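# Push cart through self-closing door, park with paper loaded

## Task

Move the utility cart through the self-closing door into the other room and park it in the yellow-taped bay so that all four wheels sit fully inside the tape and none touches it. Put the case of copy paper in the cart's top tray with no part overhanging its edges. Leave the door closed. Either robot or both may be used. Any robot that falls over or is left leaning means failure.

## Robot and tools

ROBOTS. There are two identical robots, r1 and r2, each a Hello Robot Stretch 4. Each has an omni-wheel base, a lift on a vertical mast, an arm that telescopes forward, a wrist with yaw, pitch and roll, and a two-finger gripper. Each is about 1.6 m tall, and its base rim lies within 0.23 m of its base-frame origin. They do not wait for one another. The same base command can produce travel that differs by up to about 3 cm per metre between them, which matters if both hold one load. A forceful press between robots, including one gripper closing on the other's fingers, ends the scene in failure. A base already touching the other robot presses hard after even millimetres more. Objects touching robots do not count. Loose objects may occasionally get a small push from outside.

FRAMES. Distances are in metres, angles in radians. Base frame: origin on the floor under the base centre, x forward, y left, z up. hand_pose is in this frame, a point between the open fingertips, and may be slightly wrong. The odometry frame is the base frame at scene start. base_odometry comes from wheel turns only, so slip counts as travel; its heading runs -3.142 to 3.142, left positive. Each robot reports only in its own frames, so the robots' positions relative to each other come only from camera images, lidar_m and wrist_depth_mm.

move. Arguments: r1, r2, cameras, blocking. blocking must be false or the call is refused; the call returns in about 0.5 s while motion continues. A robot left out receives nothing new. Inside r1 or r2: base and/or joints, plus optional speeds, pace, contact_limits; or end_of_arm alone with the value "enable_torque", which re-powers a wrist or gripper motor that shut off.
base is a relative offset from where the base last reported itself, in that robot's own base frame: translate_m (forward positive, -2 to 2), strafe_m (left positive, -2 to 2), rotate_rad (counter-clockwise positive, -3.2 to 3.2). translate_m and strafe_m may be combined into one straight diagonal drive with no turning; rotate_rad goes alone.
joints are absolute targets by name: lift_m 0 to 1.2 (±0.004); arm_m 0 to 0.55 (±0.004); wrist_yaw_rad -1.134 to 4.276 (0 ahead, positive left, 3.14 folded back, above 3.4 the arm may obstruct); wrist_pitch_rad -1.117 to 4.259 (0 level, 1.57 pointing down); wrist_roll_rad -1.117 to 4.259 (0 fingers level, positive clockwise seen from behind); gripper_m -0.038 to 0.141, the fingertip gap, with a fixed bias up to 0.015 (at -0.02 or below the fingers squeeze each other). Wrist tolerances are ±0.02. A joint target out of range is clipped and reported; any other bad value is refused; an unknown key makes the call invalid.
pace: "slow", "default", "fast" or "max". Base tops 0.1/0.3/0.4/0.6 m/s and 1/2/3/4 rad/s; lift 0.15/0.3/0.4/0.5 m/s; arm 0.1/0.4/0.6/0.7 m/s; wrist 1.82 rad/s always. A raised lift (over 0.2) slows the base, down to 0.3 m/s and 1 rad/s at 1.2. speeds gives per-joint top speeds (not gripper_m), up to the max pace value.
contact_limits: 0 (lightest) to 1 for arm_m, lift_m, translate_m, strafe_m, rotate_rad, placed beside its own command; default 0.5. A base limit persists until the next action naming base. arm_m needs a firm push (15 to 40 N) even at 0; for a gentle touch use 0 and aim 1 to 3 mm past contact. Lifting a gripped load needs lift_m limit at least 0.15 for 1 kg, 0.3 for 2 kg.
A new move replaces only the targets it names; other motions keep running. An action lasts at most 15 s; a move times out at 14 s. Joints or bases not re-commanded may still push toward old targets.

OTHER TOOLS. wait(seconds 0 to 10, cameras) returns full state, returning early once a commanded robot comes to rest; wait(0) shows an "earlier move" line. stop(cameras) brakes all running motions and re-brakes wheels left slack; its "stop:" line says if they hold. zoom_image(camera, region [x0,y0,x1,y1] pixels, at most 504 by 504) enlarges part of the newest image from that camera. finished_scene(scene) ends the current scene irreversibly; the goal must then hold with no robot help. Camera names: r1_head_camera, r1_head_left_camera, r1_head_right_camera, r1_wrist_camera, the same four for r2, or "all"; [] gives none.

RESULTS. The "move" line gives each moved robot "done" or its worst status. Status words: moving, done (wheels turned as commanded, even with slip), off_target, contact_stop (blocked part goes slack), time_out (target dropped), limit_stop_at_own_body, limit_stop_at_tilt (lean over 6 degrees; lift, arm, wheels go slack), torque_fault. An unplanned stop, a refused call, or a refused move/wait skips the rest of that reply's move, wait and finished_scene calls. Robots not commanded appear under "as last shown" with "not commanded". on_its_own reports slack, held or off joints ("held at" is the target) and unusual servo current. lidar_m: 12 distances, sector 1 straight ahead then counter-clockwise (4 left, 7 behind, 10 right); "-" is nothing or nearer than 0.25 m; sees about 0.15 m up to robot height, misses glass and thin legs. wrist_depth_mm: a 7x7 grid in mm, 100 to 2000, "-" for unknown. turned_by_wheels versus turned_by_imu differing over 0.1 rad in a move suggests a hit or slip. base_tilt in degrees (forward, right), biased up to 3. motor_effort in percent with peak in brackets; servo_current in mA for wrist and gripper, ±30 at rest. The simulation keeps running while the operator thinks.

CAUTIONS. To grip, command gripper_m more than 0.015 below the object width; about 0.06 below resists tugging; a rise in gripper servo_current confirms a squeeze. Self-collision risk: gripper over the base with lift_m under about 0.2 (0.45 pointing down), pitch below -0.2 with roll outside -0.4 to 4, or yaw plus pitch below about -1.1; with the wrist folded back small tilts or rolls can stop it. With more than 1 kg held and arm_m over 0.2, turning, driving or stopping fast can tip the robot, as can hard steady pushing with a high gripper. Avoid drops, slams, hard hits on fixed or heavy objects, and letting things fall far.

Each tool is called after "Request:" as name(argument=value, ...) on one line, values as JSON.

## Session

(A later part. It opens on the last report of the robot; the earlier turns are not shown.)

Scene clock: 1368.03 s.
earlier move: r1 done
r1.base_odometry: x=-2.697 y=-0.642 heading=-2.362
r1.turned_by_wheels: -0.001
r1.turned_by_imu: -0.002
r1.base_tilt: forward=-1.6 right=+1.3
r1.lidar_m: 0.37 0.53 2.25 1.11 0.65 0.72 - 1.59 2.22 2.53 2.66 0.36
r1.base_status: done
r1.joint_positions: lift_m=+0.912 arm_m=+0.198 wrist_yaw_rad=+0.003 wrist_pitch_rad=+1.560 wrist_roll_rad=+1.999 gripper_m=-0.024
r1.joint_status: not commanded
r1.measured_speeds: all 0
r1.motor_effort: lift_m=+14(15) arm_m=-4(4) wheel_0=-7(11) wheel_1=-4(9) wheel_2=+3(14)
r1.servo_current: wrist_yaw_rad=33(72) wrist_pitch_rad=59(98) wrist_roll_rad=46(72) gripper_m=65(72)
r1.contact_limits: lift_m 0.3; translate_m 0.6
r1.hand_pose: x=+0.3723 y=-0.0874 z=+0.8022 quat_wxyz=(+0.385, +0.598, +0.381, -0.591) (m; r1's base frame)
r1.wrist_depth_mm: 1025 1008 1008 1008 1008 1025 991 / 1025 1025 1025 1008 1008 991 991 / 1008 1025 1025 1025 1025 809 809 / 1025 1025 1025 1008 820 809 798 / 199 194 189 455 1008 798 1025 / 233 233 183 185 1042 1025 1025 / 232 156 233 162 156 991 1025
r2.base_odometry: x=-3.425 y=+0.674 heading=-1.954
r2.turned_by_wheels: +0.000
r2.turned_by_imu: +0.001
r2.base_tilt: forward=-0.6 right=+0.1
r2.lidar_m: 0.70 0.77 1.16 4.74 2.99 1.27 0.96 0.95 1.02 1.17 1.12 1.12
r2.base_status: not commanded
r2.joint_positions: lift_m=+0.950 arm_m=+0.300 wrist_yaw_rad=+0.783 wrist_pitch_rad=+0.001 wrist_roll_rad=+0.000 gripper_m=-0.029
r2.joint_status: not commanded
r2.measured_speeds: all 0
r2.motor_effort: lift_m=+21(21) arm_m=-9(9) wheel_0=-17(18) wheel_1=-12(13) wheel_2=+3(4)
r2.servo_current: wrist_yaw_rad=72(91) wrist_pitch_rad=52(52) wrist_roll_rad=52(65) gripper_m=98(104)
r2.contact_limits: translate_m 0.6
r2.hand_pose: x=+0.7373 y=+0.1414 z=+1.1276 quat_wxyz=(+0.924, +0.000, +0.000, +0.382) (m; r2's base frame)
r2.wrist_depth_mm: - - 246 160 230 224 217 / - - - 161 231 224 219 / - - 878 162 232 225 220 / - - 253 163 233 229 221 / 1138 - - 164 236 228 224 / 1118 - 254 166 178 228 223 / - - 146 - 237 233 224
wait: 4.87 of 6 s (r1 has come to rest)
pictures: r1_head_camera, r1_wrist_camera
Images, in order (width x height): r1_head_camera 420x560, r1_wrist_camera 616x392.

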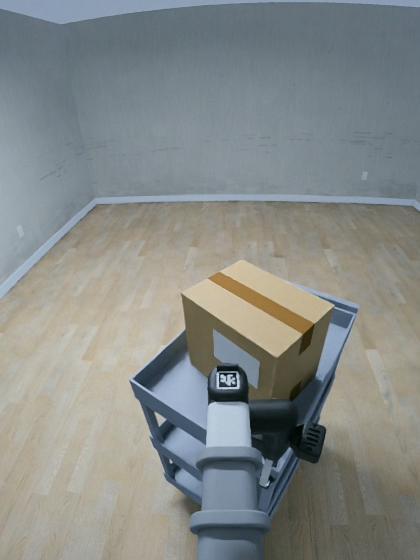

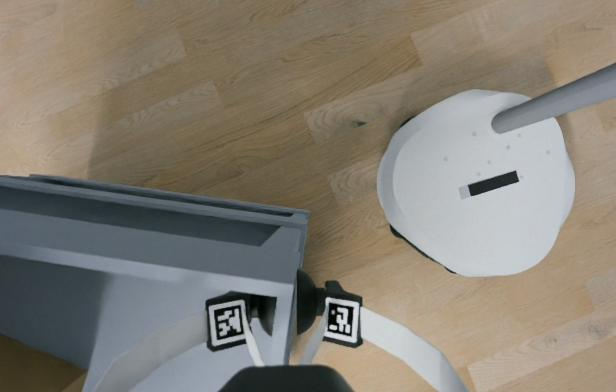

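Request:
move(blocking=false, r1={"joints":{"gripper_m":0.05}}, cameras=[])

Request:
wait(seconds=1.5, cameras=[])

Request:
move(blocking=false, r1={"base":{"translate_m":0.11,"strafe_m":0.25},"pace":"slow","contact_limits":{"translate_m":0.4}}, cameras=[])

Request:
wait(seconds=5, cameras=["r1_wrist_camera"])

Scene clock: 1383.13 s.
move: r1 moving
r1.base_odometry: x=-2.697 y=-0.642 heading=-2.362
r1.turned_by_wheels: +0.000
r1.turned_by_imu: -0.001
r1.base_tilt: forward=-1.6 right=+1.3
r1.lidar_m: 0.36 0.53 2.28 1.09 0.65 0.72 - 1.58 2.24 2.51 2.68 0.38
r1.base_status: not commanded
r1.joint_positions: lift_m=+0.912 arm_m=+0.198 wrist_yaw_rad=+0.003 wrist_pitch_rad=+1.560 wrist_roll_rad=+1.999 gripper_m=+0.001
r1.joint_status: gripper_m moving
r1.measured_speeds: translate_m=+0.000 strafe_m=+0.000 rotate_rad=+0.001 lift_m=+0.000 arm_m=+0.000 wrist_yaw_rad=+0.000 wrist_pitch_rad=+0.007 wrist_roll_rad=+0.000
r1.motor_effort: lift_m=+14(15) arm_m=-4(4) wheel_0=-7(8) wheel_1=-5(5) wheel_2=+3(3)
r1.servo_current: wrist_yaw_rad=46(72) wrist_pitch_rad=59(59) wrist_roll_rad=59(59) gripper_m=65(65)
r1.contact_limits: lift_m 0.3; translate_m 0.6
r1.hand_pose: x=+0.3723 y=-0.0874 z=+0.8022 quat_wxyz=(+0.385, +0.598, +0.381, -0.591) (m; r1's base frame)
r1.wrist_depth_mm: 1025 1025 1025 1025 1025 1008 1025 / 1008 1042 1025 1025 1008 991 1008 / 1025 1042 1042 1008 1008 809 798 / 820 1025 1008 1025 798 798 809 / 204 200 189 1025 1025 809 1025 / 235 235 189 189 1025 1008 1025 / 230 233 233 163 155 1008 1008
r2: as last shown
r2.turned_by_imu: +0.002
r2.lidar_m: 0.69 0.77 1.16 4.76 3.00 1.31 0.97 0.95 1.02 1.19 1.14 1.08
r2.motor_effort: lift_m=+21(21) arm_m=-9(9) wheel_0=-17(18) wheel_1=-12(12) wheel_2=+3(3)
r2.servo_current: wrist_yaw_rad=78(78) wrist_pitch_rad=39(46) wrist_roll_rad=52(59) gripper_m=98(98)
r2.contact_limits: translate_m 0.6
r2.wrist_depth_mm: - - 247 160 230 224 216 / - - - 161 231 224 219 / - - 878 162 232 226 220 / - - 252 163 234 228 221 / 1118 - - 164 235 228 223 / 1078 - 255 166 178 228 224 / - - 146 - 237 232 224
pictures: none
No camera images: "cameras" was empty.

Scene clock: 1384.13 s.
earlier move: r1 done
r1.base_odometry: x=-2.697 y=-0.642 heading=-2.361
r1.turned_by_wheels: +0.000
r1.turned_by_imu: +0.000
r1.base_tilt: forward=-1.6 right=+1.2
r1.lidar_m: 0.37 0.55 2.25 1.09 0.65 0.71 - 1.55 2.25 2.52 2.69 0.37
r1.base_status: not commanded
r1.joint_positions: lift_m=+0.912 arm_m=+0.198 wrist_yaw_rad=+0.002 wrist_pitch_rad=+1.568 wrist_roll_rad=+1.999 gripper_m=+0.050
r1.joint_status: all done
r1.measured_speeds: all 0
r1.motor_effort: lift_m=+15(15) arm_m=-4(4) wheel_0=-4(8) wheel_1=-3(5) wheel_2=+3(3)
r1.servo_current: wrist_yaw_rad=46(72) wrist_pitch_rad=46(59) wrist_roll_rad=46(72) gripper_m=46(98)
r1.contact_limits: lift_m 0.3; translate_m 0.6
r1.hand_pose: x=+0.3701 y=-0.0874 z=+0.8021 quat_wxyz=(+0.384, +0.595, +0.382, -0.593) (m; r1's base frame)
r1.wrist_depth_mm: 1025 1025 1025 1025 1025 1025 1008 / 1025 1025 1042 1008 1025 1025 621 / 1025 1025 1008 1042 831 809 991 / 1008 1025 1025 1042 809 820 1025 / 196 196 193 1025 1008 809 1025 / 233 233 188 1025 190 991 1008 / 234 234 233 144 1025 1025 1025
r2.base_odometry: x=-3.425 y=+0.674 heading=-1.954
r2.turned_by_wheels: +0.000
r2.turned_by_imu: +0.000
r2.base_tilt: forward=-0.6 right=+0.1
r2.lidar_m: 0.71 0.79 1.14 4.76 2.98 1.29 0.97 0.94 1.00 1.18 1.12 1.13
r2.base_status: not commanded
r2.joint_positions: lift_m=+0.950 arm_m=+0.300 wrist_yaw_rad=+0.783 wrist_pitch_rad=+0.001 wrist_roll_rad=+0.000 gripper_m=-0.029
r2.joint_status: not commanded
r2.measured_speeds: all 0
r2.motor_effort: lift_m=+21(21) arm_m=-9(9) wheel_0=-17(18) wheel_1=-13(13) wheel_2=+3(3)
r2.servo_current: wrist_yaw_rad=78(91) wrist_pitch_rad=46(46) wrist_roll_rad=39(59) gripper_m=98(104)
r2.contact_limits: translate_m 0.6
r2.hand_pose: x=+0.7373 y=+0.1414 z=+1.1276 quat_wxyz=(+0.924, +0.000, +0.000, +0.382) (m; r2's base frame)
r2.wrist_depth_mm: - - 247 160 230 224 217 / - - - 161 230 224 219 / - - 866 162 233 226 220 / - - 253 163 234 228 221 / 1118 - - 164 236 229 224 / 1118 - 254 166 178 228 224 / - - 146 - 238 233 224
wait: 1.00 of 1.5 s (r1 has come to rest)
pictures: none
No camera images: "cameras" was empty.

Scene clock: 1384.63 s.
move: r1 moving
r1.base_odometry: x=-2.693 y=-0.654 heading=-2.362
r1.turned_by_wheels: -0.001
r1.turned_by_imu: -0.001
r1.base_tilt: forward=-1.6 right=+1.3
r1.lidar_m: 0.36 0.56 2.26 1.09 0.63 0.71 - 1.60 2.21 2.53 2.66 0.38
r1.base_status: translate_m moving; strafe_m moving
r1.joint_positions: lift_m=+0.912 arm_m=+0.198 wrist_yaw_rad=+0.002 wrist_pitch_rad=+1.570 wrist_roll_rad=+1.999 gripper_m=+0.050
r1.joint_status: not commanded
r1.measured_speeds: translate_m=+0.020 strafe_m=+0.045 rotate_rad=-0.004 lift_m=+0.000 arm_m=+0.000 wrist_yaw_rad=-0.005 wrist_pitch_rad=+0.012 wrist_roll_rad=+0.000
r1.motor_effort: lift_m=+14(15) arm_m=-4(4) wheel_0=-8(8) wheel_1=+7(8) wheel_2=-5(5)
r1.servo_current: wrist_yaw_rad=46(59) wrist_pitch_rad=52(52) wrist_roll_rad=46(72) gripper_m=33(46)
r1.contact_limits: lift_m 0.3; translate_m 0.4
r1.hand_pose: x=+0.3693 y=-0.0874 z=+0.8021 quat_wxyz=(+0.383, +0.595, +0.383, -0.594) (m; r1's base frame)
r1.wrist_depth_mm: 1025 1025 1025 1025 1025 1042 1042 / 1008 1008 1042 1025 1025 1025 603 / 1025 1042 1042 1042 820 809 1025 / 1025 1025 1025 1042 809 809 1042 / 218 200 193 1008 1008 809 1025 / 232 233 187 1025 189 1025 1025 / 232 232 232 138 1025 1025 1025
r2: as last shown
r2.lidar_m: 0.72 0.77 1.16 4.77 2.97 1.28 0.97 0.93 1.00 1.16 1.14 1.14
r2.motor_effort: lift_m=+21(21) arm_m=-9(9) wheel_0=-17(18) wheel_1=-12(12) wheel_2=+3(4)
r2.servo_current: wrist_yaw_rad=72(78) wrist_pitch_rad=39(46) wrist_roll_rad=46(52) gripper_m=104(111)
r2.contact_limits: translate_m 0.6
r2.wrist_depth_mm: - - 248 160 230 224 217 / - - 960 161 231 224 219 / - - 854 163 232 226 220 / - - 253 163 234 228 222 / 1098 - - 164 235 229 223 / 1118 - 256 166 178 229 224 / - - 146 - 237 232 225
pictures: none
No camera images: "cameras" was empty.

Scene clock: 1388.13 s.
earlier move: r1 done
r1.base_odometry: x=-2.600 y=-0.897 heading=-2.363
r1.turned_by_wheels: -0.001
r1.turned_by_imu: -0.001
r1.base_tilt: forward=-1.6 right=+1.3
r1.lidar_m: 0.40 2.63 2.01 0.89 0.79 0.57 0.96 1.80 2.34 2.78 0.39 0.36
r1.base_status: done
r1.joint_positions: lift_m=+0.912 arm_m=+0.198 wrist_yaw_rad=+0.001 wrist_pitch_rad=+1.562 wrist_roll_rad=+2.000 gripper_m=+0.050
r1.joint_status: not commanded
r1.measured_speeds: all 0
r1.motor_effort: lift_m=+14(15) arm_m=+1(4) wheel_0=-12(16) wheel_1=+0(8) wheel_2=-4(8)
r1.servo_current: wrist_yaw_rad=26(72) wrist_pitch_rad=52(59) wrist_roll_rad=46(72) gripper_m=46(52)
r1.contact_limits: lift_m 0.3; translate_m 0.4
r1.hand_pose: x=+0.3714 y=-0.0874 z=+0.8022 quat_wxyz=(+0.384, +0.597, +0.381, -0.592) (m; r1's base frame)
r1.wrist_depth_mm: 228 236 236 1008 1025 1042 1025 / 236 236 235 1025 1025 1025 1008 / 236 236 235 1042 1025 798 798 / 236 236 236 1025 820 788 798 / 236 235 232 1025 1008 798 1008 / 236 236 191 1042 191 1008 1008 / 238 172 165 1008 1008 1008 1008
r2.base_odometry: x=-3.425 y=+0.674 heading=-1.954
r2.turned_by_wheels: +0.000
r2.turned_by_imu: +0.000
r2.base_tilt: forward=-0.6 right=+0.1
r2.lidar_m: 0.69 0.80 0.87 4.76 2.97 1.29 0.98 0.95 1.03 1.18 1.14 1.08
r2.base_status: not commanded
r2.joint_positions: lift_m=+0.950 arm_m=+0.300 wrist_yaw_rad=+0.783 wrist_pitch_rad=+0.001 wrist_roll_rad=+0.000 gripper_m=-0.029
r2.joint_status: not commanded
r2.measured_speeds: all 0
r2.motor_effort: lift_m=+21(21) arm_m=-9(9) wheel_0=-17(18) wheel_1=-12(13) wheel_2=+3(4)
r2.servo_current: wrist_yaw_rad=72(85) wrist_pitch_rad=33(46) wrist_roll_rad=39(59) gripper_m=98(111)
r2.contact_limits: translate_m 0.6
r2.hand_pose: x=+0.7373 y=+0.1414 z=+1.1276 quat_wxyz=(+0.924, +0.000, +0.000, +0.382) (m; r2's base frame)
r2.wrist_depth_mm: - 750 - 160 230 223 216 / - - - 161 231 225 219 / - 741 - 162 233 227 220 / 699 768 - 163 233 228 221 / 1098 - - 165 236 228 223 / 1118 768 255 166 178 228 224 / - 768 146 - 238 233 224
wait: 3.50 of 5 s (r1 has come to rest)
pictures: r1_wrist_camera
Images, in order (width x height): r1_wrist_camera 616x392.

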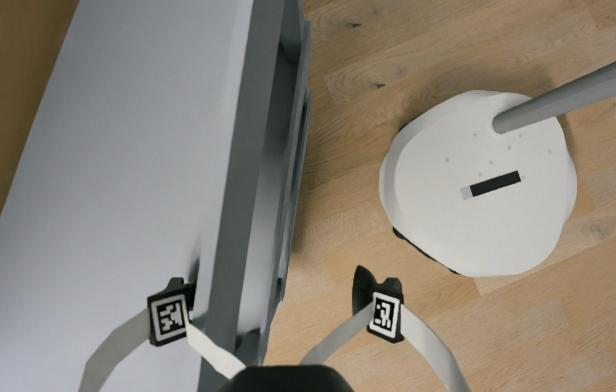

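Request:
move(blocking=false, r1={"joints":{"gripper_m":-0.03}}, cameras=[])

Request:
wait(seconds=2, cameras=["r1_wrist_camera"])

Request:
move(blocking=false, r1={"base":{"translate_m":-0.3,"strafe_m":0.0},"joints":{"wrist_roll_rad":1.57},"speeds":{"wrist_roll_rad":0.15},"pace":"slow","contact_limits":{"translate_m":0.6}}, cameras=[])

Request:
wait(seconds=4.5, cameras=["r1_head_camera","r1_wrist_camera"])

Scene clock: 1397.43 s.
move: r1 moving
r1.base_odometry: x=-2.600 y=-0.897 heading=-2.362
r1.turned_by_wheels: +0.000
r1.turned_by_imu: -0.001
r1.base_tilt: forward=-1.6 right=+1.3
r1.lidar_m: 0.40 2.63 2.00 0.88 0.79 0.58 0.95 1.79 2.38 2.78 0.37 0.36
r1.base_status: not commanded
r1.joint_positions: lift_m=+0.912 arm_m=+0.198 wrist_yaw_rad=+0.001 wrist_pitch_rad=+1.561 wrist_roll_rad=+2.000 gripper_m=+0.031
r1.joint_status: gripper_m moving
r1.measured_speeds: translate_m=+0.000 strafe_m=+0.000 rotate_rad=+0.000 lift_m=+0.000 arm_m=+0.000 wrist_yaw_rad=+0.000 wrist_pitch_rad=-0.008 wrist_roll_rad=+0.000
r1.motor_effort: lift_m=+14(15) arm_m=-1(3) wheel_0=-12(12) wheel_1=+1(1) wheel_2=-4(4)
r1.servo_current: wrist_yaw_rad=59(59) wrist_pitch_rad=52(59) wrist_roll_rad=52(59) gripper_m=137(137)
r1.contact_limits: lift_m 0.3; translate_m 0.4
r1.hand_pose: x=+0.3717 y=-0.0874 z=+0.8022 quat_wxyz=(+0.384, +0.598, +0.381, -0.592) (m; r1's base frame)
r1.wrist_depth_mm: 218 236 234 484 1008 1025 1008 / 232 236 234 1025 1008 1008 1008 / 236 236 234 1025 1008 798 788 / 236 236 235 1008 820 809 798 / 236 235 234 1008 1008 809 1008 / 236 236 191 1060 190 1025 1008 / 237 158 163 1042 1025 1008 1008
r2: as last shown
r2.turned_by_imu: +0.001
r2.base_tilt: forward=-0.6 right=+0.2
r2.lidar_m: 0.70 0.77 0.87 4.75 2.99 1.29 0.97 0.95 1.02 1.17 1.15 1.12
r2.motor_effort: lift_m=+21(21) arm_m=-9(9) wheel_0=-17(18) wheel_1=-12(13) wheel_2=+3(3)
r2.servo_current: wrist_yaw_rad=78(85) wrist_pitch_rad=46(46) wrist_roll_rad=39(46) gripper_m=91(104)
r2.contact_limits: translate_m 0.6
r2.wrist_depth_mm: - 741 - 160 230 223 217 / - - - 162 230 224 219 / - 732 - 162 233 225 220 / 707 750 - 163 233 228 221 / 1078 - - 164 236 229 223 / 1098 768 255 166 178 227 224 / - 778 146 - 237 233 224
pictures: none
No camera images: "cameras" was empty.

Scene clock: 1398.47 s.
earlier move: r1 done
r1.base_odometry: x=-2.600 y=-0.897 heading=-2.362
r1.turned_by_wheels: +0.000
r1.turned_by_imu: +0.000
r1.base_tilt: forward=-1.6 right=+1.3
r1.lidar_m: 0.36 2.62 2.00 0.88 0.79 0.56 0.92 1.80 2.35 2.77 0.33 0.30
r1.base_status: not commanded
r1.joint_positions: lift_m=+0.912 arm_m=+0.198 wrist_yaw_rad=+0.001 wrist_pitch_rad=+1.568 wrist_roll_rad=+2.000 gripper_m=-0.029
r1.joint_status: all done
r1.measured_speeds: all 0
r1.motor_effort: lift_m=+14(15) arm_m=-1(4) wheel_0=-8(12) wheel_1=+1(1) wheel_2=-3(4)
r1.servo_current: wrist_yaw_rad=52(72) wrist_pitch_rad=39(59) wrist_roll_rad=39(59) gripper_m=78(189)
r1.contact_limits: lift_m 0.3; translate_m 0.4
r1.hand_pose: x=+0.3698 y=-0.0874 z=+0.8021 quat_wxyz=(+0.383, +0.596, +0.382, -0.594) (m; r1's base frame)
r1.wrist_depth_mm: 183 230 231 231 1025 1025 1025 / 202 230 230 231 1025 1025 597 / 213 230 230 231 809 820 1025 / 230 230 230 230 798 820 1025 / 229 229 230 230 1008 809 1008 / 229 229 186 186 1025 1008 1025 / 229 154 229 161 177 1025 1025
r2.base_odometry: x=-3.425 y=+0.674 heading=-1.954
r2.turned_by_wheels: +0.000
r2.turned_by_imu: +0.000
r2.base_tilt: forward=-0.6 right=+0.1
r2.lidar_m: 0.70 0.74 0.86 4.78 2.99 1.28 0.97 0.94 1.03 1.16 1.14 1.11
r2.base_status: not commanded
r2.joint_positions: lift_m=+0.950 arm_m=+0.300 wrist_yaw_rad=+0.783 wrist_pitch_rad=+0.001 wrist_roll_rad=+0.000 gripper_m=-0.029
r2.joint_status: not commanded
r2.measured_speeds: all 0
r2.motor_effort: lift_m=+21(21) arm_m=-9(9) wheel_0=-17(18) wheel_1=-12(13) wheel_2=+3(3)
r2.servo_current: wrist_yaw_rad=65(85) wrist_pitch_rad=39(46) wrist_roll_rad=46(59) gripper_m=104(104)
r2.contact_limits: translate_m 0.6
r2.hand_pose: x=+0.7373 y=+0.1414 z=+1.1276 quat_wxyz=(+0.924, +0.000, +0.000, +0.382) (m; r2's base frame)
r2.wrist_depth_mm: - 741 - 160 231 224 217 / - - - 161 231 224 218 / - 732 - 162 232 226 220 / 707 741 - 163 233 228 222 / 1078 - - 164 236 229 224 / 1078 759 255 166 178 229 224 / 1499 768 146 - 237 233 224
wait: 1.03 of 2 s (r1 has come to rest)
pictures: r1_wrist_camera
Images, in order (width x height): r1_wrist_camera 616x392.

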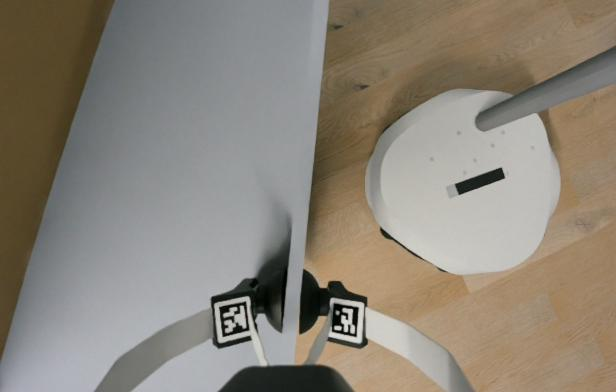

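Scene clock: 1398.97 s.
move: r1 moving
r1.base_odometry: x=-2.591 y=-0.888 heading=-2.363
r1.turned_by_wheels: -0.001
r1.turned_by_imu: -0.001
r1.base_tilt: forward=-1.6 right=+1.3
r1.lidar_m: 0.37 2.63 1.99 0.91 0.79 0.56 0.91 1.81 2.36 2.77 0.33 0.34
r1.base_status: translate_m moving; strafe_m moving
r1.joint_positions: lift_m=+0.912 arm_m=+0.198 wrist_yaw_rad=+0.001 wrist_pitch_rad=+1.568 wrist_roll_rad=+1.940 gripper_m=-0.029
r1.joint_status: wrist_roll_rad moving
r1.measured_speeds: translate_m=-0.048 strafe_m=+0.000 rotate_rad=+0.000 lift_m=+0.000 arm_m=+0.000 wrist_yaw_rad=+0.000 wrist_pitch_rad=-0.005 wrist_roll_rad=-0.149
r1.motor_effort: lift_m=+15(15) arm_m=+1(1) wheel_0=-10(11) wheel_1=-4(6) wheel_2=+3(5)
r1.servo_current: wrist_yaw_rad=46(59) wrist_pitch_rad=33(46) wrist_roll_rad=65(65) gripper_m=72(78)
r1.contact_limits: lift_m 0.3; translate_m 0.6
r1.hand_pose: x=+0.3699 y=-0.0874 z=+0.8021 quat_wxyz=(+0.401, +0.584, +0.399, -0.582) (m; r1's base frame)
r1.wrist_depth_mm: 182 231 230 231 1008 1008 1008 / 198 231 230 229 1025 1008 1008 / 212 231 231 230 878 809 809 / 230 230 231 231 820 820 798 / 230 230 231 229 1008 809 1025 / 232 230 183 185 1025 1025 1008 / 231 151 230 160 174 1025 1008
r2: as last shown
r2.lidar_m: 0.70 0.78 0.89 4.74 2.96 1.28 0.99 0.93 1.00 1.18 1.12 1.13
r2.motor_effort: lift_m=+21(21) arm_m=-9(9) wheel_0=-17(18) wheel_1=-12(13) wheel_2=+3(4)
r2.servo_current: wrist_yaw_rad=65(78) wrist_pitch_rad=33(39) wrist_roll_rad=39(59) gripper_m=104(104)
r2.contact_limits: translate_m 0.6
r2.wrist_depth_mm: - - - 160 229 223 217 / - - - 161 231 224 219 / - 759 - 162 232 227 221 / 691 759 - 163 233 227 221 / 1098 - - 165 236 228 224 / 1060 759 255 166 178 228 224 / 1499 1098 146 - 236 232 225
pictures: none
No camera images: "cameras" was empty.

Scene clock: 1402.73 s.
earlier move: r1 done
r1.base_odometry: x=-2.387 y=-0.687 heading=-2.362
r1.turned_by_wheels: +0.001
r1.turned_by_imu: +0.002
r1.base_tilt: forward=-1.6 right=+1.3
r1.lidar_m: 0.36 2.66 2.00 0.71 0.34 0.38 0.82 1.52 1.95 2.74 0.41 0.35
r1.base_status: done
r1.joint_positions: lift_m=+0.912 arm_m=+0.198 wrist_yaw_rad=+0.001 wrist_pitch_rad=+1.565 wrist_roll_rad=+1.575 gripper_m=-0.029
r1.joint_status: all done
r1.measured_speeds: all 0
r1.motor_effort: lift_m=+15(15) arm_m=-4(4) wheel_0=+0(11) wheel_1=-2(9) wheel_2=+5(9)
r1.servo_current: wrist_yaw_rad=59(72) wrist_pitch_rad=46(65) wrist_roll_rad=72(104) gripper_m=72(78)
r1.contact_limits: lift_m 0.3; translate_m 0.6
r1.hand_pose: x=+0.3706 y=-0.0874 z=+0.8021 quat_wxyz=(+0.501, +0.502, +0.498, -0.499) (m; r1's base frame)
r1.wrist_depth_mm: 172 230 229 229 229 991 1025 / 186 229 229 229 1025 1008 1008 / 205 229 229 230 1008 1025 1025 / 229 230 229 229 820 809 798 / 231 230 230 230 809 809 809 / 230 231 188 193 798 809 1025 / 231 156 230 160 175 1008 1025
r2.base_odometry: x=-3.425 y=+0.674 heading=-1.954
r2.turned_by_wheels: +0.000
r2.turned_by_imu: +0.001
r2.base_tilt: forward=-0.6 right=+0.1
r2.lidar_m: 0.71 0.78 1.04 4.78 2.98 1.31 0.98 0.94 1.01 1.15 1.12 1.14
r2.base_status: not commanded
r2.joint_positions: lift_m=+0.950 arm_m=+0.300 wrist_yaw_rad=+0.783 wrist_pitch_rad=+0.001 wrist_roll_rad=+0.000 gripper_m=-0.029
r2.joint_status: not commanded
r2.measured_speeds: all 0
r2.motor_effort: lift_m=+21(21) arm_m=-9(9) wheel_0=-18(18) wheel_1=-12(13) wheel_2=+3(4)
r2.servo_current: wrist_yaw_rad=65(85) wrist_pitch_rad=33(46) wrist_roll_rad=39(59) gripper_m=98(104)
r2.contact_limits: translate_m 0.6
r2.hand_pose: x=+0.7373 y=+0.1414 z=+1.1276 quat_wxyz=(+0.924, +0.000, +0.000, +0.382) (m; r2's base frame)
r2.wrist_depth_mm: - - - 160 230 223 217 / - - - 161 231 224 219 / - - - 162 232 226 220 / 707 627 254 163 233 228 221 / 788 1025 - 164 235 228 224 / 866 1008 254 166 178 228 224 / - 866 - - 237 232 224
wait: 3.77 of 4.5 s (r1 has come to rest)
pictures: r1_head_camera, r1_wrist_camera
Images, in order (width x height): r1_head_camera 420x560, r1_wrist_camera 616x392.

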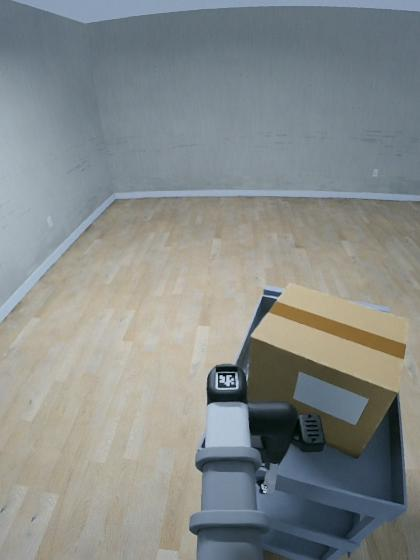

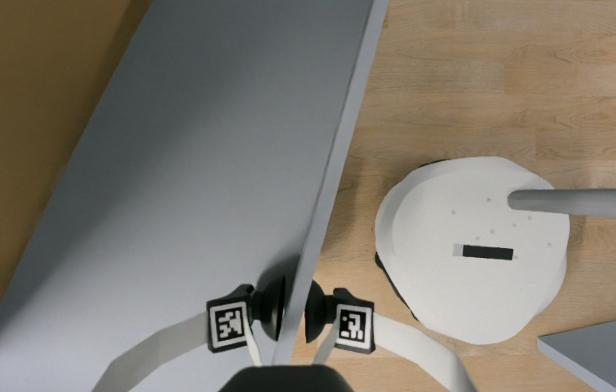

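Request:
wait(seconds=0, cameras=["r1_head_left_camera","r1_head_right_camera","r2_head_camera","r2_head_left_camera"])

Scene clock: 1418.10 s.
r1.base_odometry: x=-2.387 y=-0.687 heading=-2.362
r1.turned_by_wheels: +0.000
r1.turned_by_imu: -0.001
r1.base_tilt: forward=-1.6 right=+1.3
r1.lidar_m: 0.35 2.65 2.02 0.71 0.32 0.40 0.85 1.55 1.90 2.74 0.39 0.31
r1.base_status: done
r1.joint_positions: lift_m=+0.912 arm_m=+0.198 wrist_yaw_rad=+0.001 wrist_pitch_rad=+1.565 wrist_roll_rad=+1.575 gripper_m=-0.029
r1.joint_status: all done
r1.measured_speeds: all 0
r1.motor_effort: lift_m=+15(15) arm_m=-4(4) wheel_0=+0(11) wheel_1=-2(9) wheel_2=+5(9)
r1.servo_current: wrist_yaw_rad=39(72) wrist_pitch_rad=46(65) wrist_roll_rad=46(104) gripper_m=65(78)
r1.contact_limits: lift_m 0.3; translate_m 0.6
r1.hand_pose: x=+0.3706 y=-0.0874 z=+0.8021 quat_wxyz=(+0.501, +0.502, +0.498, -0.499) (m; r1's base frame)
r1.wrist_depth_mm: 172 229 229 229 230 1025 1008 / 186 229 229 230 1025 1025 1008 / 205 230 230 229 1025 1008 1042 / 229 229 229 229 831 809 809 / 230 230 231 230 809 798 809 / 231 231 188 192 809 798 1025 / 230 156 231 160 175 991 1008
r2.base_odometry: x=-3.425 y=+0.674 heading=-1.954
r2.turned_by_wheels: +0.000
r2.turned_by_imu: +0.002
r2.base_tilt: forward=-0.6 right=+0.1
r2.lidar_m: 0.69 0.77 1.04 4.74 2.96 1.32 0.97 0.93 1.02 1.14 1.13 1.12
r2.base_status: not commanded
r2.joint_positions: lift_m=+0.950 arm_m=+0.300 wrist_yaw_rad=+0.783 wrist_pitch_rad=+0.001 wrist_roll_rad=+0.000 gripper_m=-0.029
r2.joint_status: not commanded
r2.measured_speeds: all 0
r2.motor_effort: lift_m=+21(21) arm_m=-9(9) wheel_0=-18(18) wheel_1=-12(13) wheel_2=+3(4)
r2.servo_current: wrist_yaw_rad=72(85) wrist_pitch_rad=39(46) wrist_roll_rad=46(59) gripper_m=98(104)
r2.contact_limits: translate_m 0.6
r2.hand_pose: x=+0.7373 y=+0.1414 z=+1.1276 quat_wxyz=(+0.924, +0.000, +0.000, +0.382) (m; r2's base frame)
r2.wrist_depth_mm: - - - 160 230 224 217 / - - - 161 230 224 218 / - - - 162 233 225 220 / 699 621 254 163 233 228 221 / 788 1008 - 164 236 228 223 / 866 1025 254 166 178 227 224 / - 854 - - 237 233 224
pictures: r1_head_left_camera, r1_head_right_camera, r2_head_camera, r2_head_left_camera
Images, in order (width x height): r1_head_left_camera 420x672, r1_head_right_camera 420x672, r2_head_camera 420x560, r2_head_left_camera 420x672.

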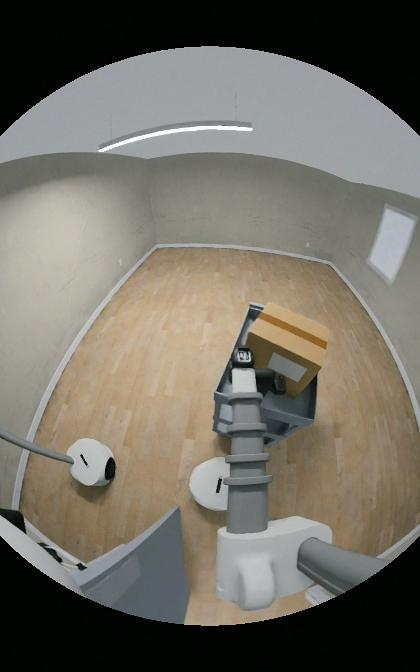

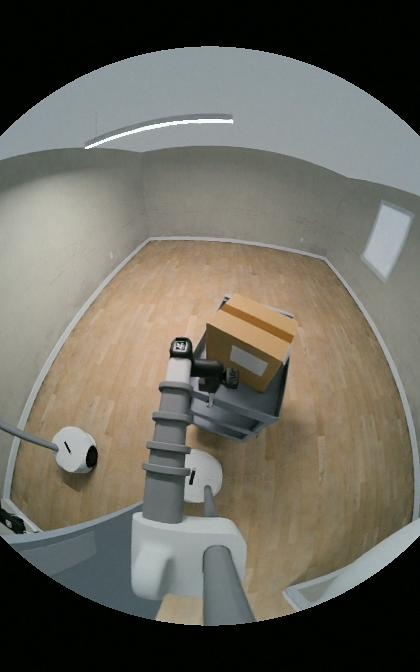

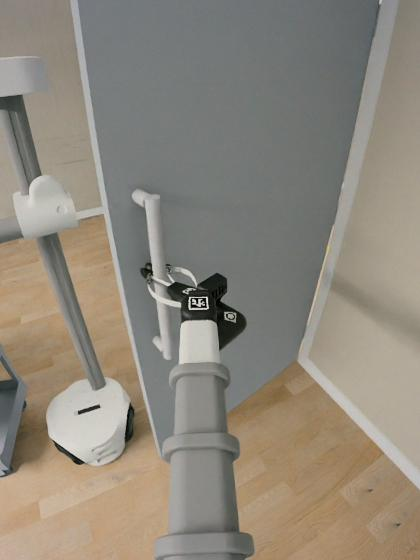

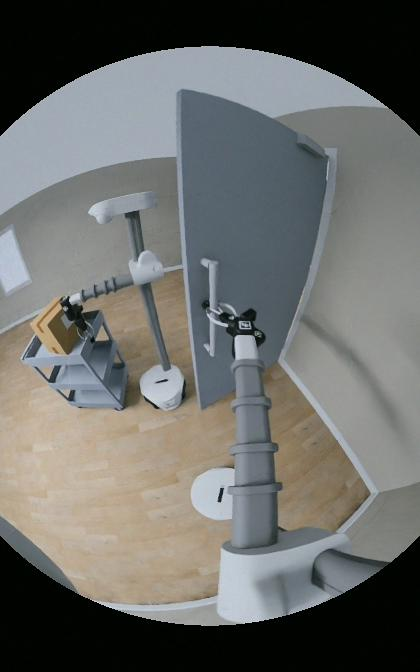

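Request:
move(blocking=false, r1={"base":{"translate_m":0.0,"strafe_m":-0.12},"pace":"slow","contact_limits":{"translate_m":0.6}}, cameras=[])

Request:
wait(seconds=4.5, cameras=["r1_head_right_camera","r1_wrist_camera"])

Scene clock: 1441.50 s.
move: r1 moving
r1.base_odometry: x=-2.397 y=-0.676 heading=-2.361
r1.turned_by_wheels: +0.001
r1.turned_by_imu: -0.001
r1.base_tilt: forward=-1.6 right=+1.3
r1.lidar_m: 0.34 2.66 2.04 0.69 0.33 0.39 0.88 1.52 1.92 2.73 0.39 0.34
r1.base_status: translate_m moving; strafe_m moving
r1.joint_positions: lift_m=+0.912 arm_m=+0.198 wrist_yaw_rad=+0.001 wrist_pitch_rad=+1.568 wrist_roll_rad=+1.575 gripper_m=-0.029
r1.joint_status: not commanded
r1.measured_speeds: translate_m=+0.000 strafe_m=-0.057 rotate_rad=+0.000 lift_m=+0.000 arm_m=+0.000 wrist_yaw_rad=+0.000 wrist_pitch_rad=+0.015 wrist_roll_rad=+0.000
r1.motor_effort: lift_m=+15(15) arm_m=-4(4) wheel_0=+12(12) wheel_1=-5(8) wheel_2=+1(4)
r1.servo_current: wrist_yaw_rad=52(59) wrist_pitch_rad=39(52) wrist_roll_rad=46(65) gripper_m=72(72)
r1.contact_limits: lift_m 0.3; translate_m 0.6
r1.hand_pose: x=+0.3699 y=-0.0874 z=+0.8021 quat_wxyz=(+0.500, +0.502, +0.498, -0.500) (m; r1's base frame)
r1.wrist_depth_mm: 166 223 229 229 229 1008 1008 / 183 229 229 229 1008 1008 1008 / 199 229 229 229 1008 1008 1008 / 222 229 229 229 820 798 798 / 228 229 229 229 809 809 820 / 230 229 189 197 809 809 1025 / 231 154 230 160 179 134 1025
r2: as last shown
r2.turned_by_imu: +0.003
r2.lidar_m: 0.72 0.77 1.05 4.77 2.97 1.29 0.98 0.94 1.01 1.15 1.13 1.13
r2.motor_effort: lift_m=+21(21) arm_m=-9(9) wheel_0=-17(18) wheel_1=-12(12) wheel_2=+3(3)
r2.servo_current: wrist_yaw_rad=72(85) wrist_pitch_rad=33(46) wrist_roll_rad=39(59) gripper_m=91(104)
r2.contact_limits: translate_m 0.6
r2.wrist_depth_mm: - - - 160 229 223 216 / - - - 162 231 224 219 / - - - 162 232 226 220 / 707 640 569 163 234 228 220 / 788 1025 - 164 235 228 223 / 866 1008 253 166 177 228 223 / - 866 - - 238 232 224
pictures: none
No camera images: "cameras" was empty.

Scene clock: 1443.33 s.
earlier move: r1 done
r1.base_odometry: x=-2.471 y=-0.601 heading=-2.362
r1.turned_by_wheels: +0.000
r1.turned_by_imu: -0.001
r1.base_tilt: forward=-1.6 right=+1.3
r1.lidar_m: 0.34 0.41 2.13 0.80 0.43 0.54 1.15 1.45 1.92 2.64 0.41 0.33
r1.base_status: done
r1.joint_positions: lift_m=+0.912 arm_m=+0.198 wrist_yaw_rad=-0.001 wrist_pitch_rad=+1.575 wrist_roll_rad=+1.575 gripper_m=-0.029
r1.joint_status: not commanded
r1.measured_speeds: all 0
r1.motor_effort: lift_m=+15(15) arm_m=+4(4) wheel_0=+5(16) wheel_1=+0(8) wheel_2=+0(4)
r1.servo_current: wrist_yaw_rad=59(65) wrist_pitch_rad=39(52) wrist_roll_rad=46(72) gripper_m=72(72)
r1.contact_limits: lift_m 0.3; translate_m 0.6
r1.hand_pose: x=+0.3676 y=-0.0874 z=+0.8021 quat_wxyz=(+0.498, +0.500, +0.500, -0.502) (m; r1's base frame)
r1.wrist_depth_mm: 153 216 229 229 1025 1042 1042 / 166 227 228 229 1025 1025 1042 / 181 228 229 230 1042 1025 1025 / 202 227 229 230 798 820 1008 / 218 228 229 229 820 809 1042 / 225 227 188 197 183 809 1042 / 226 226 229 160 1025 139 1042
r2.base_odometry: x=-3.425 y=+0.674 heading=-1.954
r2.turned_by_wheels: +0.000
r2.turned_by_imu: +0.000
r2.base_tilt: forward=-0.6 right=+0.1
r2.lidar_m: 0.69 0.76 1.11 4.77 3.00 1.31 0.99 0.94 1.03 1.18 1.14 1.11
r2.base_status: not commanded
r2.joint_positions: lift_m=+0.950 arm_m=+0.300 wrist_yaw_rad=+0.783 wrist_pitch_rad=+0.001 wrist_roll_rad=+0.000 gripper_m=-0.029
r2.joint_status: not commanded
r2.measured_speeds: all 0
r2.motor_effort: lift_m=+21(21) arm_m=-9(9) wheel_0=-17(18) wheel_1=-12(12) wheel_2=+3(4)
r2.servo_current: wrist_yaw_rad=65(85) wrist_pitch_rad=39(46) wrist_roll_rad=52(59) gripper_m=98(104)
r2.contact_limits: translate_m 0.6
r2.hand_pose: x=+0.7373 y=+0.1414 z=+1.1276 quat_wxyz=(+0.924, +0.000, +0.000, +0.382) (m; r2's base frame)
r2.wrist_depth_mm: - - - 160 230 224 217 / - - - 161 230 224 218 / - - - 163 232 226 220 / - 820 707 163 233 228 221 / 904 991 - 164 236 229 224 / 931 991 253 166 178 228 224 / 741 931 146 - 237 232 224
wait: 1.83 of 4.5 s (r1 has come to rest)
pictures: r1_head_right_camera, r1_wrist_camera
Images, in order (width x height): r1_head_right_camera 420x672, r1_wrist_camera 616x392.

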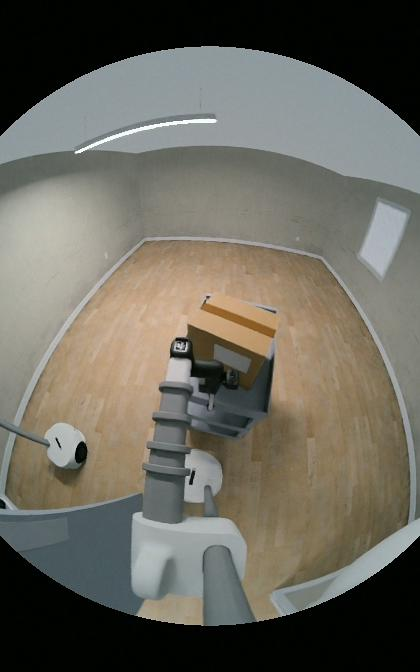

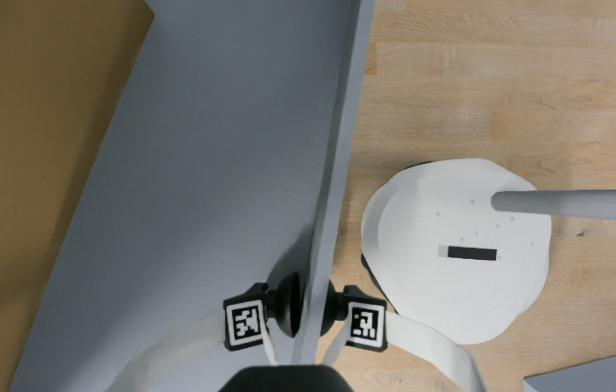

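Request:
move(blocking=false, r1={"joints":{"gripper_m":0.06}}, cameras=[])

Request:
wait(seconds=1.5, cameras=[])

Request:
move(blocking=false, r1={"base":{"translate_m":-0.018,"strafe_m":-0.12},"pace":"slow","contact_limits":{"translate_m":0.4}}, cameras=[])

Request:
wait(seconds=4, cameras=["r1_wrist_camera"])

Request:
move(blocking=false, r1={"joints":{"gripper_m":-0.03}}, cameras=[])

Request:
wait(seconds=2, cameras=["r1_wrist_camera","r1_head_left_camera"])

Scene clock: 1456.60 s.
move: r1 moving
r1.base_odometry: x=-2.471 y=-0.601 heading=-2.362
r1.turned_by_wheels: +0.000
r1.turned_by_imu: +0.000
r1.base_tilt: forward=-1.6 right=+1.3
r1.lidar_m: 0.34 0.40 2.15 0.80 0.44 0.54 1.13 1.46 1.94 2.62 0.42 0.33
r1.base_status: not commanded
r1.joint_positions: lift_m=+0.912 arm_m=+0.198 wrist_yaw_rad=-0.001 wrist_pitch_rad=+1.576 wrist_roll_rad=+1.574 gripper_m=-0.004
r1.joint_status: gripper_m moving
r1.measured_speeds: translate_m=+0.000 strafe_m=+0.000 rotate_rad=+0.000 lift_m=+0.000 arm_m=+0.000 wrist_yaw_rad=+0.000 wrist_pitch_rad=+0.000 wrist_roll_rad=-0.005
r1.motor_effort: lift_m=+15(15) arm_m=+3(4) wheel_0=+5(6) wheel_1=-1(1) wheel_2=+0(0)
r1.servo_current: wrist_yaw_rad=72(72) wrist_pitch_rad=52(52) wrist_roll_rad=46(65) gripper_m=72(78)
r1.contact_limits: lift_m 0.3; translate_m 0.6
r1.hand_pose: x=+0.3673 y=-0.0874 z=+0.8021 quat_wxyz=(+0.498, +0.499, +0.501, -0.502) (m; r1's base frame)
r1.wrist_depth_mm: 152 216 229 230 1025 1025 1060 / 166 229 229 230 1042 1025 1042 / 180 229 229 230 1042 1042 1042 / 205 229 230 230 798 820 1042 / 218 229 229 231 809 820 1042 / 227 228 229 191 186 820 1042 / 226 227 229 156 1025 1042 1042
r2: as last shown
r2.turned_by_imu: +0.001
r2.base_tilt: forward=-0.6 right=+0.0
r2.lidar_m: 0.67 0.76 1.12 4.75 2.94 1.31 0.98 0.95 1.02 1.18 1.13 1.12
r2.motor_effort: lift_m=+21(21) arm_m=-9(9) wheel_0=-18(18) wheel_1=-12(12) wheel_2=+3(3)
r2.servo_current: wrist_yaw_rad=72(85) wrist_pitch_rad=39(39) wrist_roll_rad=46(59) gripper_m=98(104)
r2.contact_limits: translate_m 0.6
r2.wrist_depth_mm: - - - 160 230 224 216 / - - - 161 231 224 219 / - - - 162 232 226 221 / - 820 707 163 234 228 222 / 917 991 - 164 236 227 223 / 917 991 253 166 178 228 224 / 750 931 146 - 237 232 224
pictures: none
No camera images: "cameras" was empty.

Scene clock: 1457.70 s.
earlier move: r1 done
r1.base_odometry: x=-2.471 y=-0.601 heading=-2.362
r1.turned_by_wheels: +0.000
r1.turned_by_imu: +0.000
r1.base_tilt: forward=-1.6 right=+1.3
r1.lidar_m: 0.33 0.38 2.15 0.78 0.41 0.52 1.15 1.47 1.91 2.65 0.41 0.35
r1.base_status: not commanded
r1.joint_positions: lift_m=+0.912 arm_m=+0.198 wrist_yaw_rad=-0.001 wrist_pitch_rad=+1.576 wrist_roll_rad=+1.572 gripper_m=+0.060
r1.joint_status: all done
r1.measured_speeds: all 0
r1.motor_effort: lift_m=+15(15) arm_m=+4(4) wheel_0=+4(6) wheel_1=-1(1) wheel_2=+0(0)
r1.servo_current: wrist_yaw_rad=39(72) wrist_pitch_rad=52(52) wrist_roll_rad=59(72) gripper_m=39(104)
r1.contact_limits: lift_m 0.3; translate_m 0.6
r1.hand_pose: x=+0.3673 y=-0.0874 z=+0.8021 quat_wxyz=(+0.498, +0.499, +0.501, -0.502) (m; r1's base frame)
r1.wrist_depth_mm: 150 213 231 231 1025 1025 1025 / 163 228 230 231 1025 1025 1042 / 178 229 231 231 1008 1008 1025 / 198 229 230 231 820 820 809 / 213 230 229 231 809 831 1042 / 228 229 229 197 191 820 1042 / 229 229 229 153 181 1042 1042
r2.base_odometry: x=-3.425 y=+0.674 heading=-1.954
r2.turned_by_wheels: +0.000
r2.turned_by_imu: +0.000
r2.base_tilt: forward=-0.7 right=+0.0
r2.lidar_m: 0.69 0.76 1.12 4.79 2.98 1.31 0.99 0.95 1.02 1.16 1.12 1.12
r2.base_status: not commanded
r2.joint_positions: lift_m=+0.950 arm_m=+0.300 wrist_yaw_rad=+0.783 wrist_pitch_rad=+0.001 wrist_roll_rad=+0.000 gripper_m=-0.029
r2.joint_status: not commanded
r2.measured_speeds: all 0
r2.motor_effort: lift_m=+21(21) arm_m=-9(10) wheel_0=-17(18) wheel_1=-12(12) wheel_2=+3(4)
r2.servo_current: wrist_yaw_rad=78(85) wrist_pitch_rad=39(46) wrist_roll_rad=52(59) gripper_m=98(104)
r2.contact_limits: translate_m 0.6
r2.hand_pose: x=+0.7373 y=+0.1414 z=+1.1276 quat_wxyz=(+0.924, +0.000, +0.000, +0.382) (m; r2's base frame)
r2.wrist_depth_mm: - - - 160 230 223 217 / - - - 161 230 224 219 / - - - 162 232 226 220 / - 809 707 163 233 228 222 / 904 991 - 164 236 229 223 / 917 991 254 166 178 227 223 / 750 931 146 - 238 233 224
wait: 1.10 of 1.5 s (r1 has come to rest)
pictures: none
No camera images: "cameras" was empty.

Scene clock: 1458.20 s.
move: r1 moving
r1.base_odometry: x=-2.479 y=-0.590 heading=-2.361
r1.turned_by_wheels: +0.001
r1.turned_by_imu: +0.001
r1.base_tilt: forward=-1.6 right=+1.3
r1.lidar_m: 0.32 0.38 2.17 0.83 0.44 0.56 1.19 1.46 1.94 2.61 0.43 0.33
r1.base_status: translate_m moving; strafe_m moving
r1.joint_positions: lift_m=+0.912 arm_m=+0.198 wrist_yaw_rad=-0.001 wrist_pitch_rad=+1.576 wrist_roll_rad=+1.572 gripper_m=+0.060
r1.joint_status: not commanded
r1.measured_speeds: translate_m=-0.008 strafe_m=-0.053 rotate_rad=+0.001 lift_m=+0.000 arm_m=+0.000 wrist_yaw_rad=+0.000 wrist_pitch_rad=+0.000 wrist_roll_rad=+0.000
r1.motor_effort: lift_m=+15(15) arm_m=+4(4) wheel_0=+10(11) wheel_1=-7(7) wheel_2=+4(4)
r1.servo_current: wrist_yaw_rad=39(59) wrist_pitch_rad=52(52) wrist_roll_rad=65(72) gripper_m=39(46)
r1.contact_limits: lift_m 0.3; translate_m 0.4
r1.hand_pose: x=+0.3673 y=-0.0874 z=+0.8021 quat_wxyz=(+0.498, +0.499, +0.501, -0.502) (m; r1's base frame)
r1.wrist_depth_mm: 143 198 231 232 216 1025 1025 / 154 216 230 231 1025 1025 1025 / 169 229 231 231 1025 1008 1042 / 190 230 231 231 809 820 1042 / 208 231 231 231 820 809 1025 / 229 230 196 209 190 820 1008 / 229 229 231 159 1025 1042 1042
r2: as last shown
r2.base_tilt: forward=-0.6 right=+0.1
r2.lidar_m: 0.71 0.77 1.12 4.78 2.98 1.27 0.96 0.95 1.02 1.18 1.14 1.10
r2.motor_effort: lift_m=+21(21) arm_m=-9(9) wheel_0=-17(18) wheel_1=-12(13) wheel_2=+3(4)
r2.servo_current: wrist_yaw_rad=78(78) wrist_pitch_rad=39(46) wrist_roll_rad=39(59) gripper_m=104(104)
r2.contact_limits: translate_m 0.6
r2.wrist_depth_mm: - - - 160 229 224 217 / - - - 161 231 224 219 / - - - 162 233 226 220 / - 809 715 163 234 228 221 / 917 991 - 164 235 229 224 / 931 1025 254 165 178 228 224 / 741 917 146 - 237 233 224
pictures: none
No camera images: "cameras" was empty.

Scene clock: 1460.13 s.
earlier move: r1 done
r1.base_odometry: x=-2.542 y=-0.504 heading=-2.361
r1.turned_by_wheels: +0.000
r1.turned_by_imu: -0.001
r1.base_tilt: forward=-1.6 right=+1.3
r1.lidar_m: 0.31 0.35 2.25 0.82 0.54 0.67 - 1.41 1.95 2.51 2.66 0.32
r1.base_status: done
r1.joint_positions: lift_m=+0.912 arm_m=+0.198 wrist_yaw_rad=-0.001 wrist_pitch_rad=+1.576 wrist_roll_rad=+1.572 gripper_m=+0.060
r1.joint_status: not commanded
r1.measured_speeds: all 0
r1.motor_effort: lift_m=+15(15) arm_m=+4(4) wheel_0=+8(12) wheel_1=-2(7) wheel_2=+3(6)
r1.servo_current: wrist_yaw_rad=46(65) wrist_pitch_rad=46(52) wrist_roll_rad=39(72) gripper_m=39(52)
r1.contact_limits: lift_m 0.3; translate_m 0.4
r1.hand_pose: x=+0.3674 y=-0.0874 z=+0.8021 quat_wxyz=(+0.498, +0.499, +0.501, -0.502) (m; r1's base frame)
r1.wrist_depth_mm: 229 229 231 232 221 1025 1042 / 132 231 232 232 203 1025 1042 / 145 209 232 233 1042 1025 1042 / 144 230 231 232 809 820 1042 / 163 230 232 233 809 809 1025 / 171 230 196 233 183 820 1060 / 191 231 231 148 1025 1025 1025
r2.base_odometry: x=-3.425 y=+0.674 heading=-1.954
r2.turned_by_wheels: +0.000
r2.turned_by_imu: +0.000
r2.base_tilt: forward=-0.6 right=+0.0
r2.lidar_m: 0.68 0.76 1.15 4.78 3.00 1.29 1.00 0.94 1.03 1.18 1.14 1.13
r2.base_status: not commanded
r2.joint_positions: lift_m=+0.950 arm_m=+0.300 wrist_yaw_rad=+0.783 wrist_pitch_rad=+0.001 wrist_roll_rad=+0.000 gripper_m=-0.029
r2.joint_status: not commanded
r2.measured_speeds: all 0
r2.motor_effort: lift_m=+21(21) arm_m=-9(9) wheel_0=-18(18) wheel_1=-12(13) wheel_2=+3(4)
r2.servo_current: wrist_yaw_rad=65(85) wrist_pitch_rad=46(46) wrist_roll_rad=52(59) gripper_m=91(104)
r2.contact_limits: translate_m 0.6
r2.hand_pose: x=+0.7373 y=+0.1414 z=+1.1276 quat_wxyz=(+0.924, +0.000, +0.000, +0.382) (m; r2's base frame)
r2.wrist_depth_mm: - - - 160 231 224 217 / - - - 161 230 224 218 / - - - 162 232 227 220 / - 991 831 163 233 228 222 / 946 1025 - 164 235 229 223 / 946 1008 183 166 178 229 224 / 866 122 145 - 238 232 224
wait: 1.93 of 4 s (r1 has come to rest)
pictures: r1_wrist_camera
Images, in order (width x height): r1_wrist_camera 616x392.

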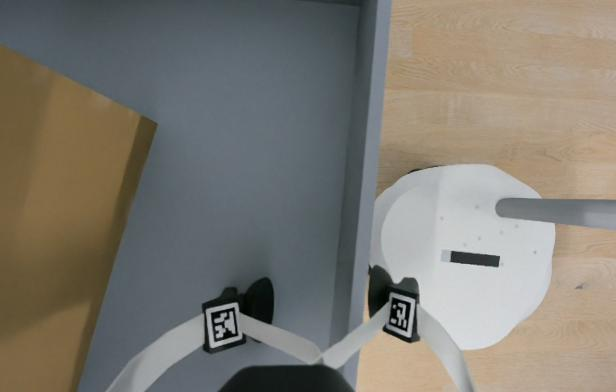

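Scene clock: 1460.63 s.
move: r1 moving
r1.base_odometry: x=-2.542 y=-0.504 heading=-2.361
r1.turned_by_wheels: +0.000
r1.turned_by_imu: +0.000
r1.base_tilt: forward=-1.6 right=+1.3
r1.lidar_m: 0.32 0.36 2.26 0.84 0.53 0.67 - 1.39 1.89 2.51 2.66 0.31
r1.base_status: not commanded
r1.joint_positions: lift_m=+0.912 arm_m=+0.198 wrist_yaw_rad=-0.001 wrist_pitch_rad=+1.576 wrist_roll_rad=+1.572 gripper_m=+0.041
r1.joint_status: gripper_m moving
r1.measured_speeds: all 0
r1.motor_effort: lift_m=+15(15) arm_m=+4(4) wheel_0=+8(9) wheel_1=-2(2) wheel_2=+3(3)
r1.servo_current: wrist_yaw_rad=59(65) wrist_pitch_rad=39(52) wrist_roll_rad=59(65) gripper_m=104(104)
r1.contact_limits: lift_m 0.3; translate_m 0.4
r1.hand_pose: x=+0.3674 y=-0.0874 z=+0.8021 quat_wxyz=(+0.498, +0.499, +0.501, -0.502) (m; r1's base frame)
r1.wrist_depth_mm: 229 230 231 232 216 1025 1025 / 132 230 231 231 204 1042 1042 / 146 206 232 233 1025 1042 1042 / 144 231 232 232 809 809 1042 / 164 230 230 233 820 820 1025 / 172 230 195 232 182 820 1008 / 193 229 231 146 1042 1060 1042
r2: as last shown
r2.base_tilt: forward=-0.6 right=+0.1
r2.lidar_m: 0.72 0.78 1.15 4.77 2.96 1.29 0.97 0.93 1.01 1.18 1.13 1.10
r2.motor_effort: lift_m=+21(21) arm_m=-9(9) wheel_0=-17(18) wheel_1=-12(12) wheel_2=+3(3)
r2.servo_current: wrist_yaw_rad=72(78) wrist_pitch_rad=39(46) wrist_roll_rad=39(52) gripper_m=104(104)
r2.contact_limits: translate_m 0.6
r2.wrist_depth_mm: - - - 160 231 223 217 / - - - 162 231 224 219 / - - - 162 232 226 221 / - 991 831 163 233 228 220 / 931 1025 - 164 235 229 223 / 931 1025 183 166 178 228 224 / 854 122 146 - 237 232 224
pictures: none
No camera images: "cameras" was empty.

Scene clock: 1461.77 s.
earlier move: r1 done
r1.base_odometry: x=-2.542 y=-0.503 heading=-2.361
r1.turned_by_wheels: +0.000
r1.turned_by_imu: -0.001
r1.base_tilt: forward=-1.6 right=+1.3
r1.lidar_m: 0.32 0.37 2.25 0.85 0.52 0.67 - 1.36 1.91 2.49 2.68 0.33
r1.base_status: not commanded
r1.joint_positions: lift_m=+0.912 arm_m=+0.198 wrist_yaw_rad=-0.002 wrist_pitch_rad=+1.581 wrist_roll_rad=+1.572 gripper_m=-0.029
r1.joint_status: all done
r1.measured_speeds: all 0
r1.motor_effort: lift_m=+15(15) arm_m=+4(4) wheel_0=+6(9) wheel_1=-2(2) wheel_2=-1(3)
r1.servo_current: wrist_yaw_rad=46(72) wrist_pitch_rad=65(65) wrist_roll_rad=33(65) gripper_m=72(182)
r1.contact_limits: lift_m 0.3; translate_m 0.4
r1.hand_pose: x=+0.3658 y=-0.0874 z=+0.8021 quat_wxyz=(+0.497, +0.498, +0.502, -0.503) (m; r1's base frame)
r1.wrist_depth_mm: 224 226 227 229 1025 1025 1042 / 224 226 229 229 1025 1025 1042 / 167 226 227 229 1025 1042 1060 / 175 226 229 229 809 831 1042 / 189 226 228 229 820 831 1042 / 204 227 187 188 181 831 1042 / 219 225 228 160 1008 1042 1042
r2.base_odometry: x=-3.425 y=+0.674 heading=-1.954
r2.turned_by_wheels: +0.000
r2.turned_by_imu: +0.000
r2.base_tilt: forward=-0.6 right=+0.1
r2.lidar_m: 0.66 0.77 1.16 4.75 2.97 1.31 0.98 0.95 0.99 1.18 1.12 1.11
r2.base_status: not commanded
r2.joint_positions: lift_m=+0.950 arm_m=+0.300 wrist_yaw_rad=+0.783 wrist_pitch_rad=+0.001 wrist_roll_rad=+0.000 gripper_m=-0.029
r2.joint_status: not commanded
r2.measured_speeds: all 0
r2.motor_effort: lift_m=+21(21) arm_m=-9(9) wheel_0=-17(18) wheel_1=-12(12) wheel_2=+3(4)
r2.servo_current: wrist_yaw_rad=72(85) wrist_pitch_rad=46(46) wrist_roll_rad=59(65) gripper_m=98(104)
r2.contact_limits: translate_m 0.6
r2.hand_pose: x=+0.7373 y=+0.1414 z=+1.1276 quat_wxyz=(+0.924, +0.000, +0.000, +0.382) (m; r2's base frame)
r2.wrist_depth_mm: - - - 160 230 223 216 / - - - 161 230 224 218 / - - - 162 232 225 220 / - 1205 820 163 233 228 221 / 960 1025 - 164 236 228 223 / 946 1025 254 166 178 227 224 / 809 866 145 - 237 232 224
wait: 1.13 of 2 s (r1 has come to rest)
pictures: r1_head_left_camera, r1_wrist_camera
Images, in order (width x height): r1_head_left_camera 420x672, r1_wrist_camera 616x392.

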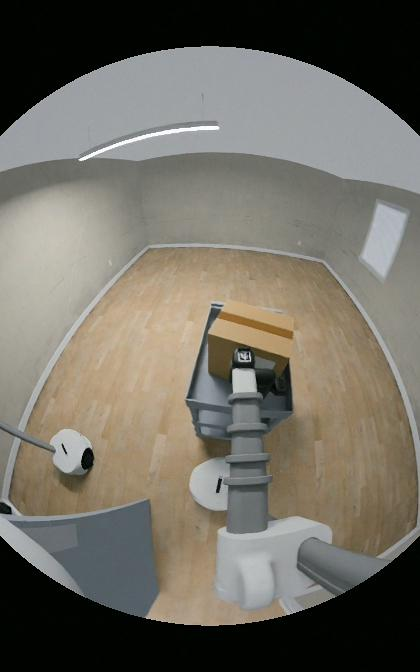

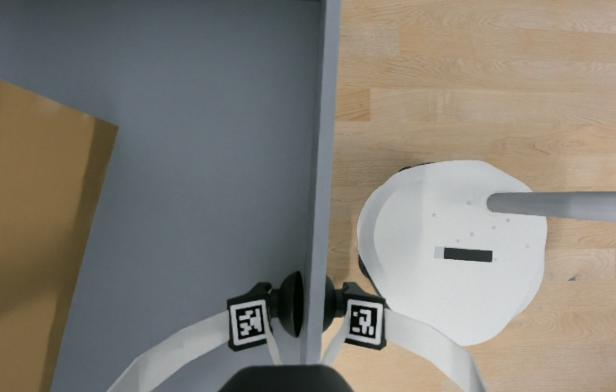

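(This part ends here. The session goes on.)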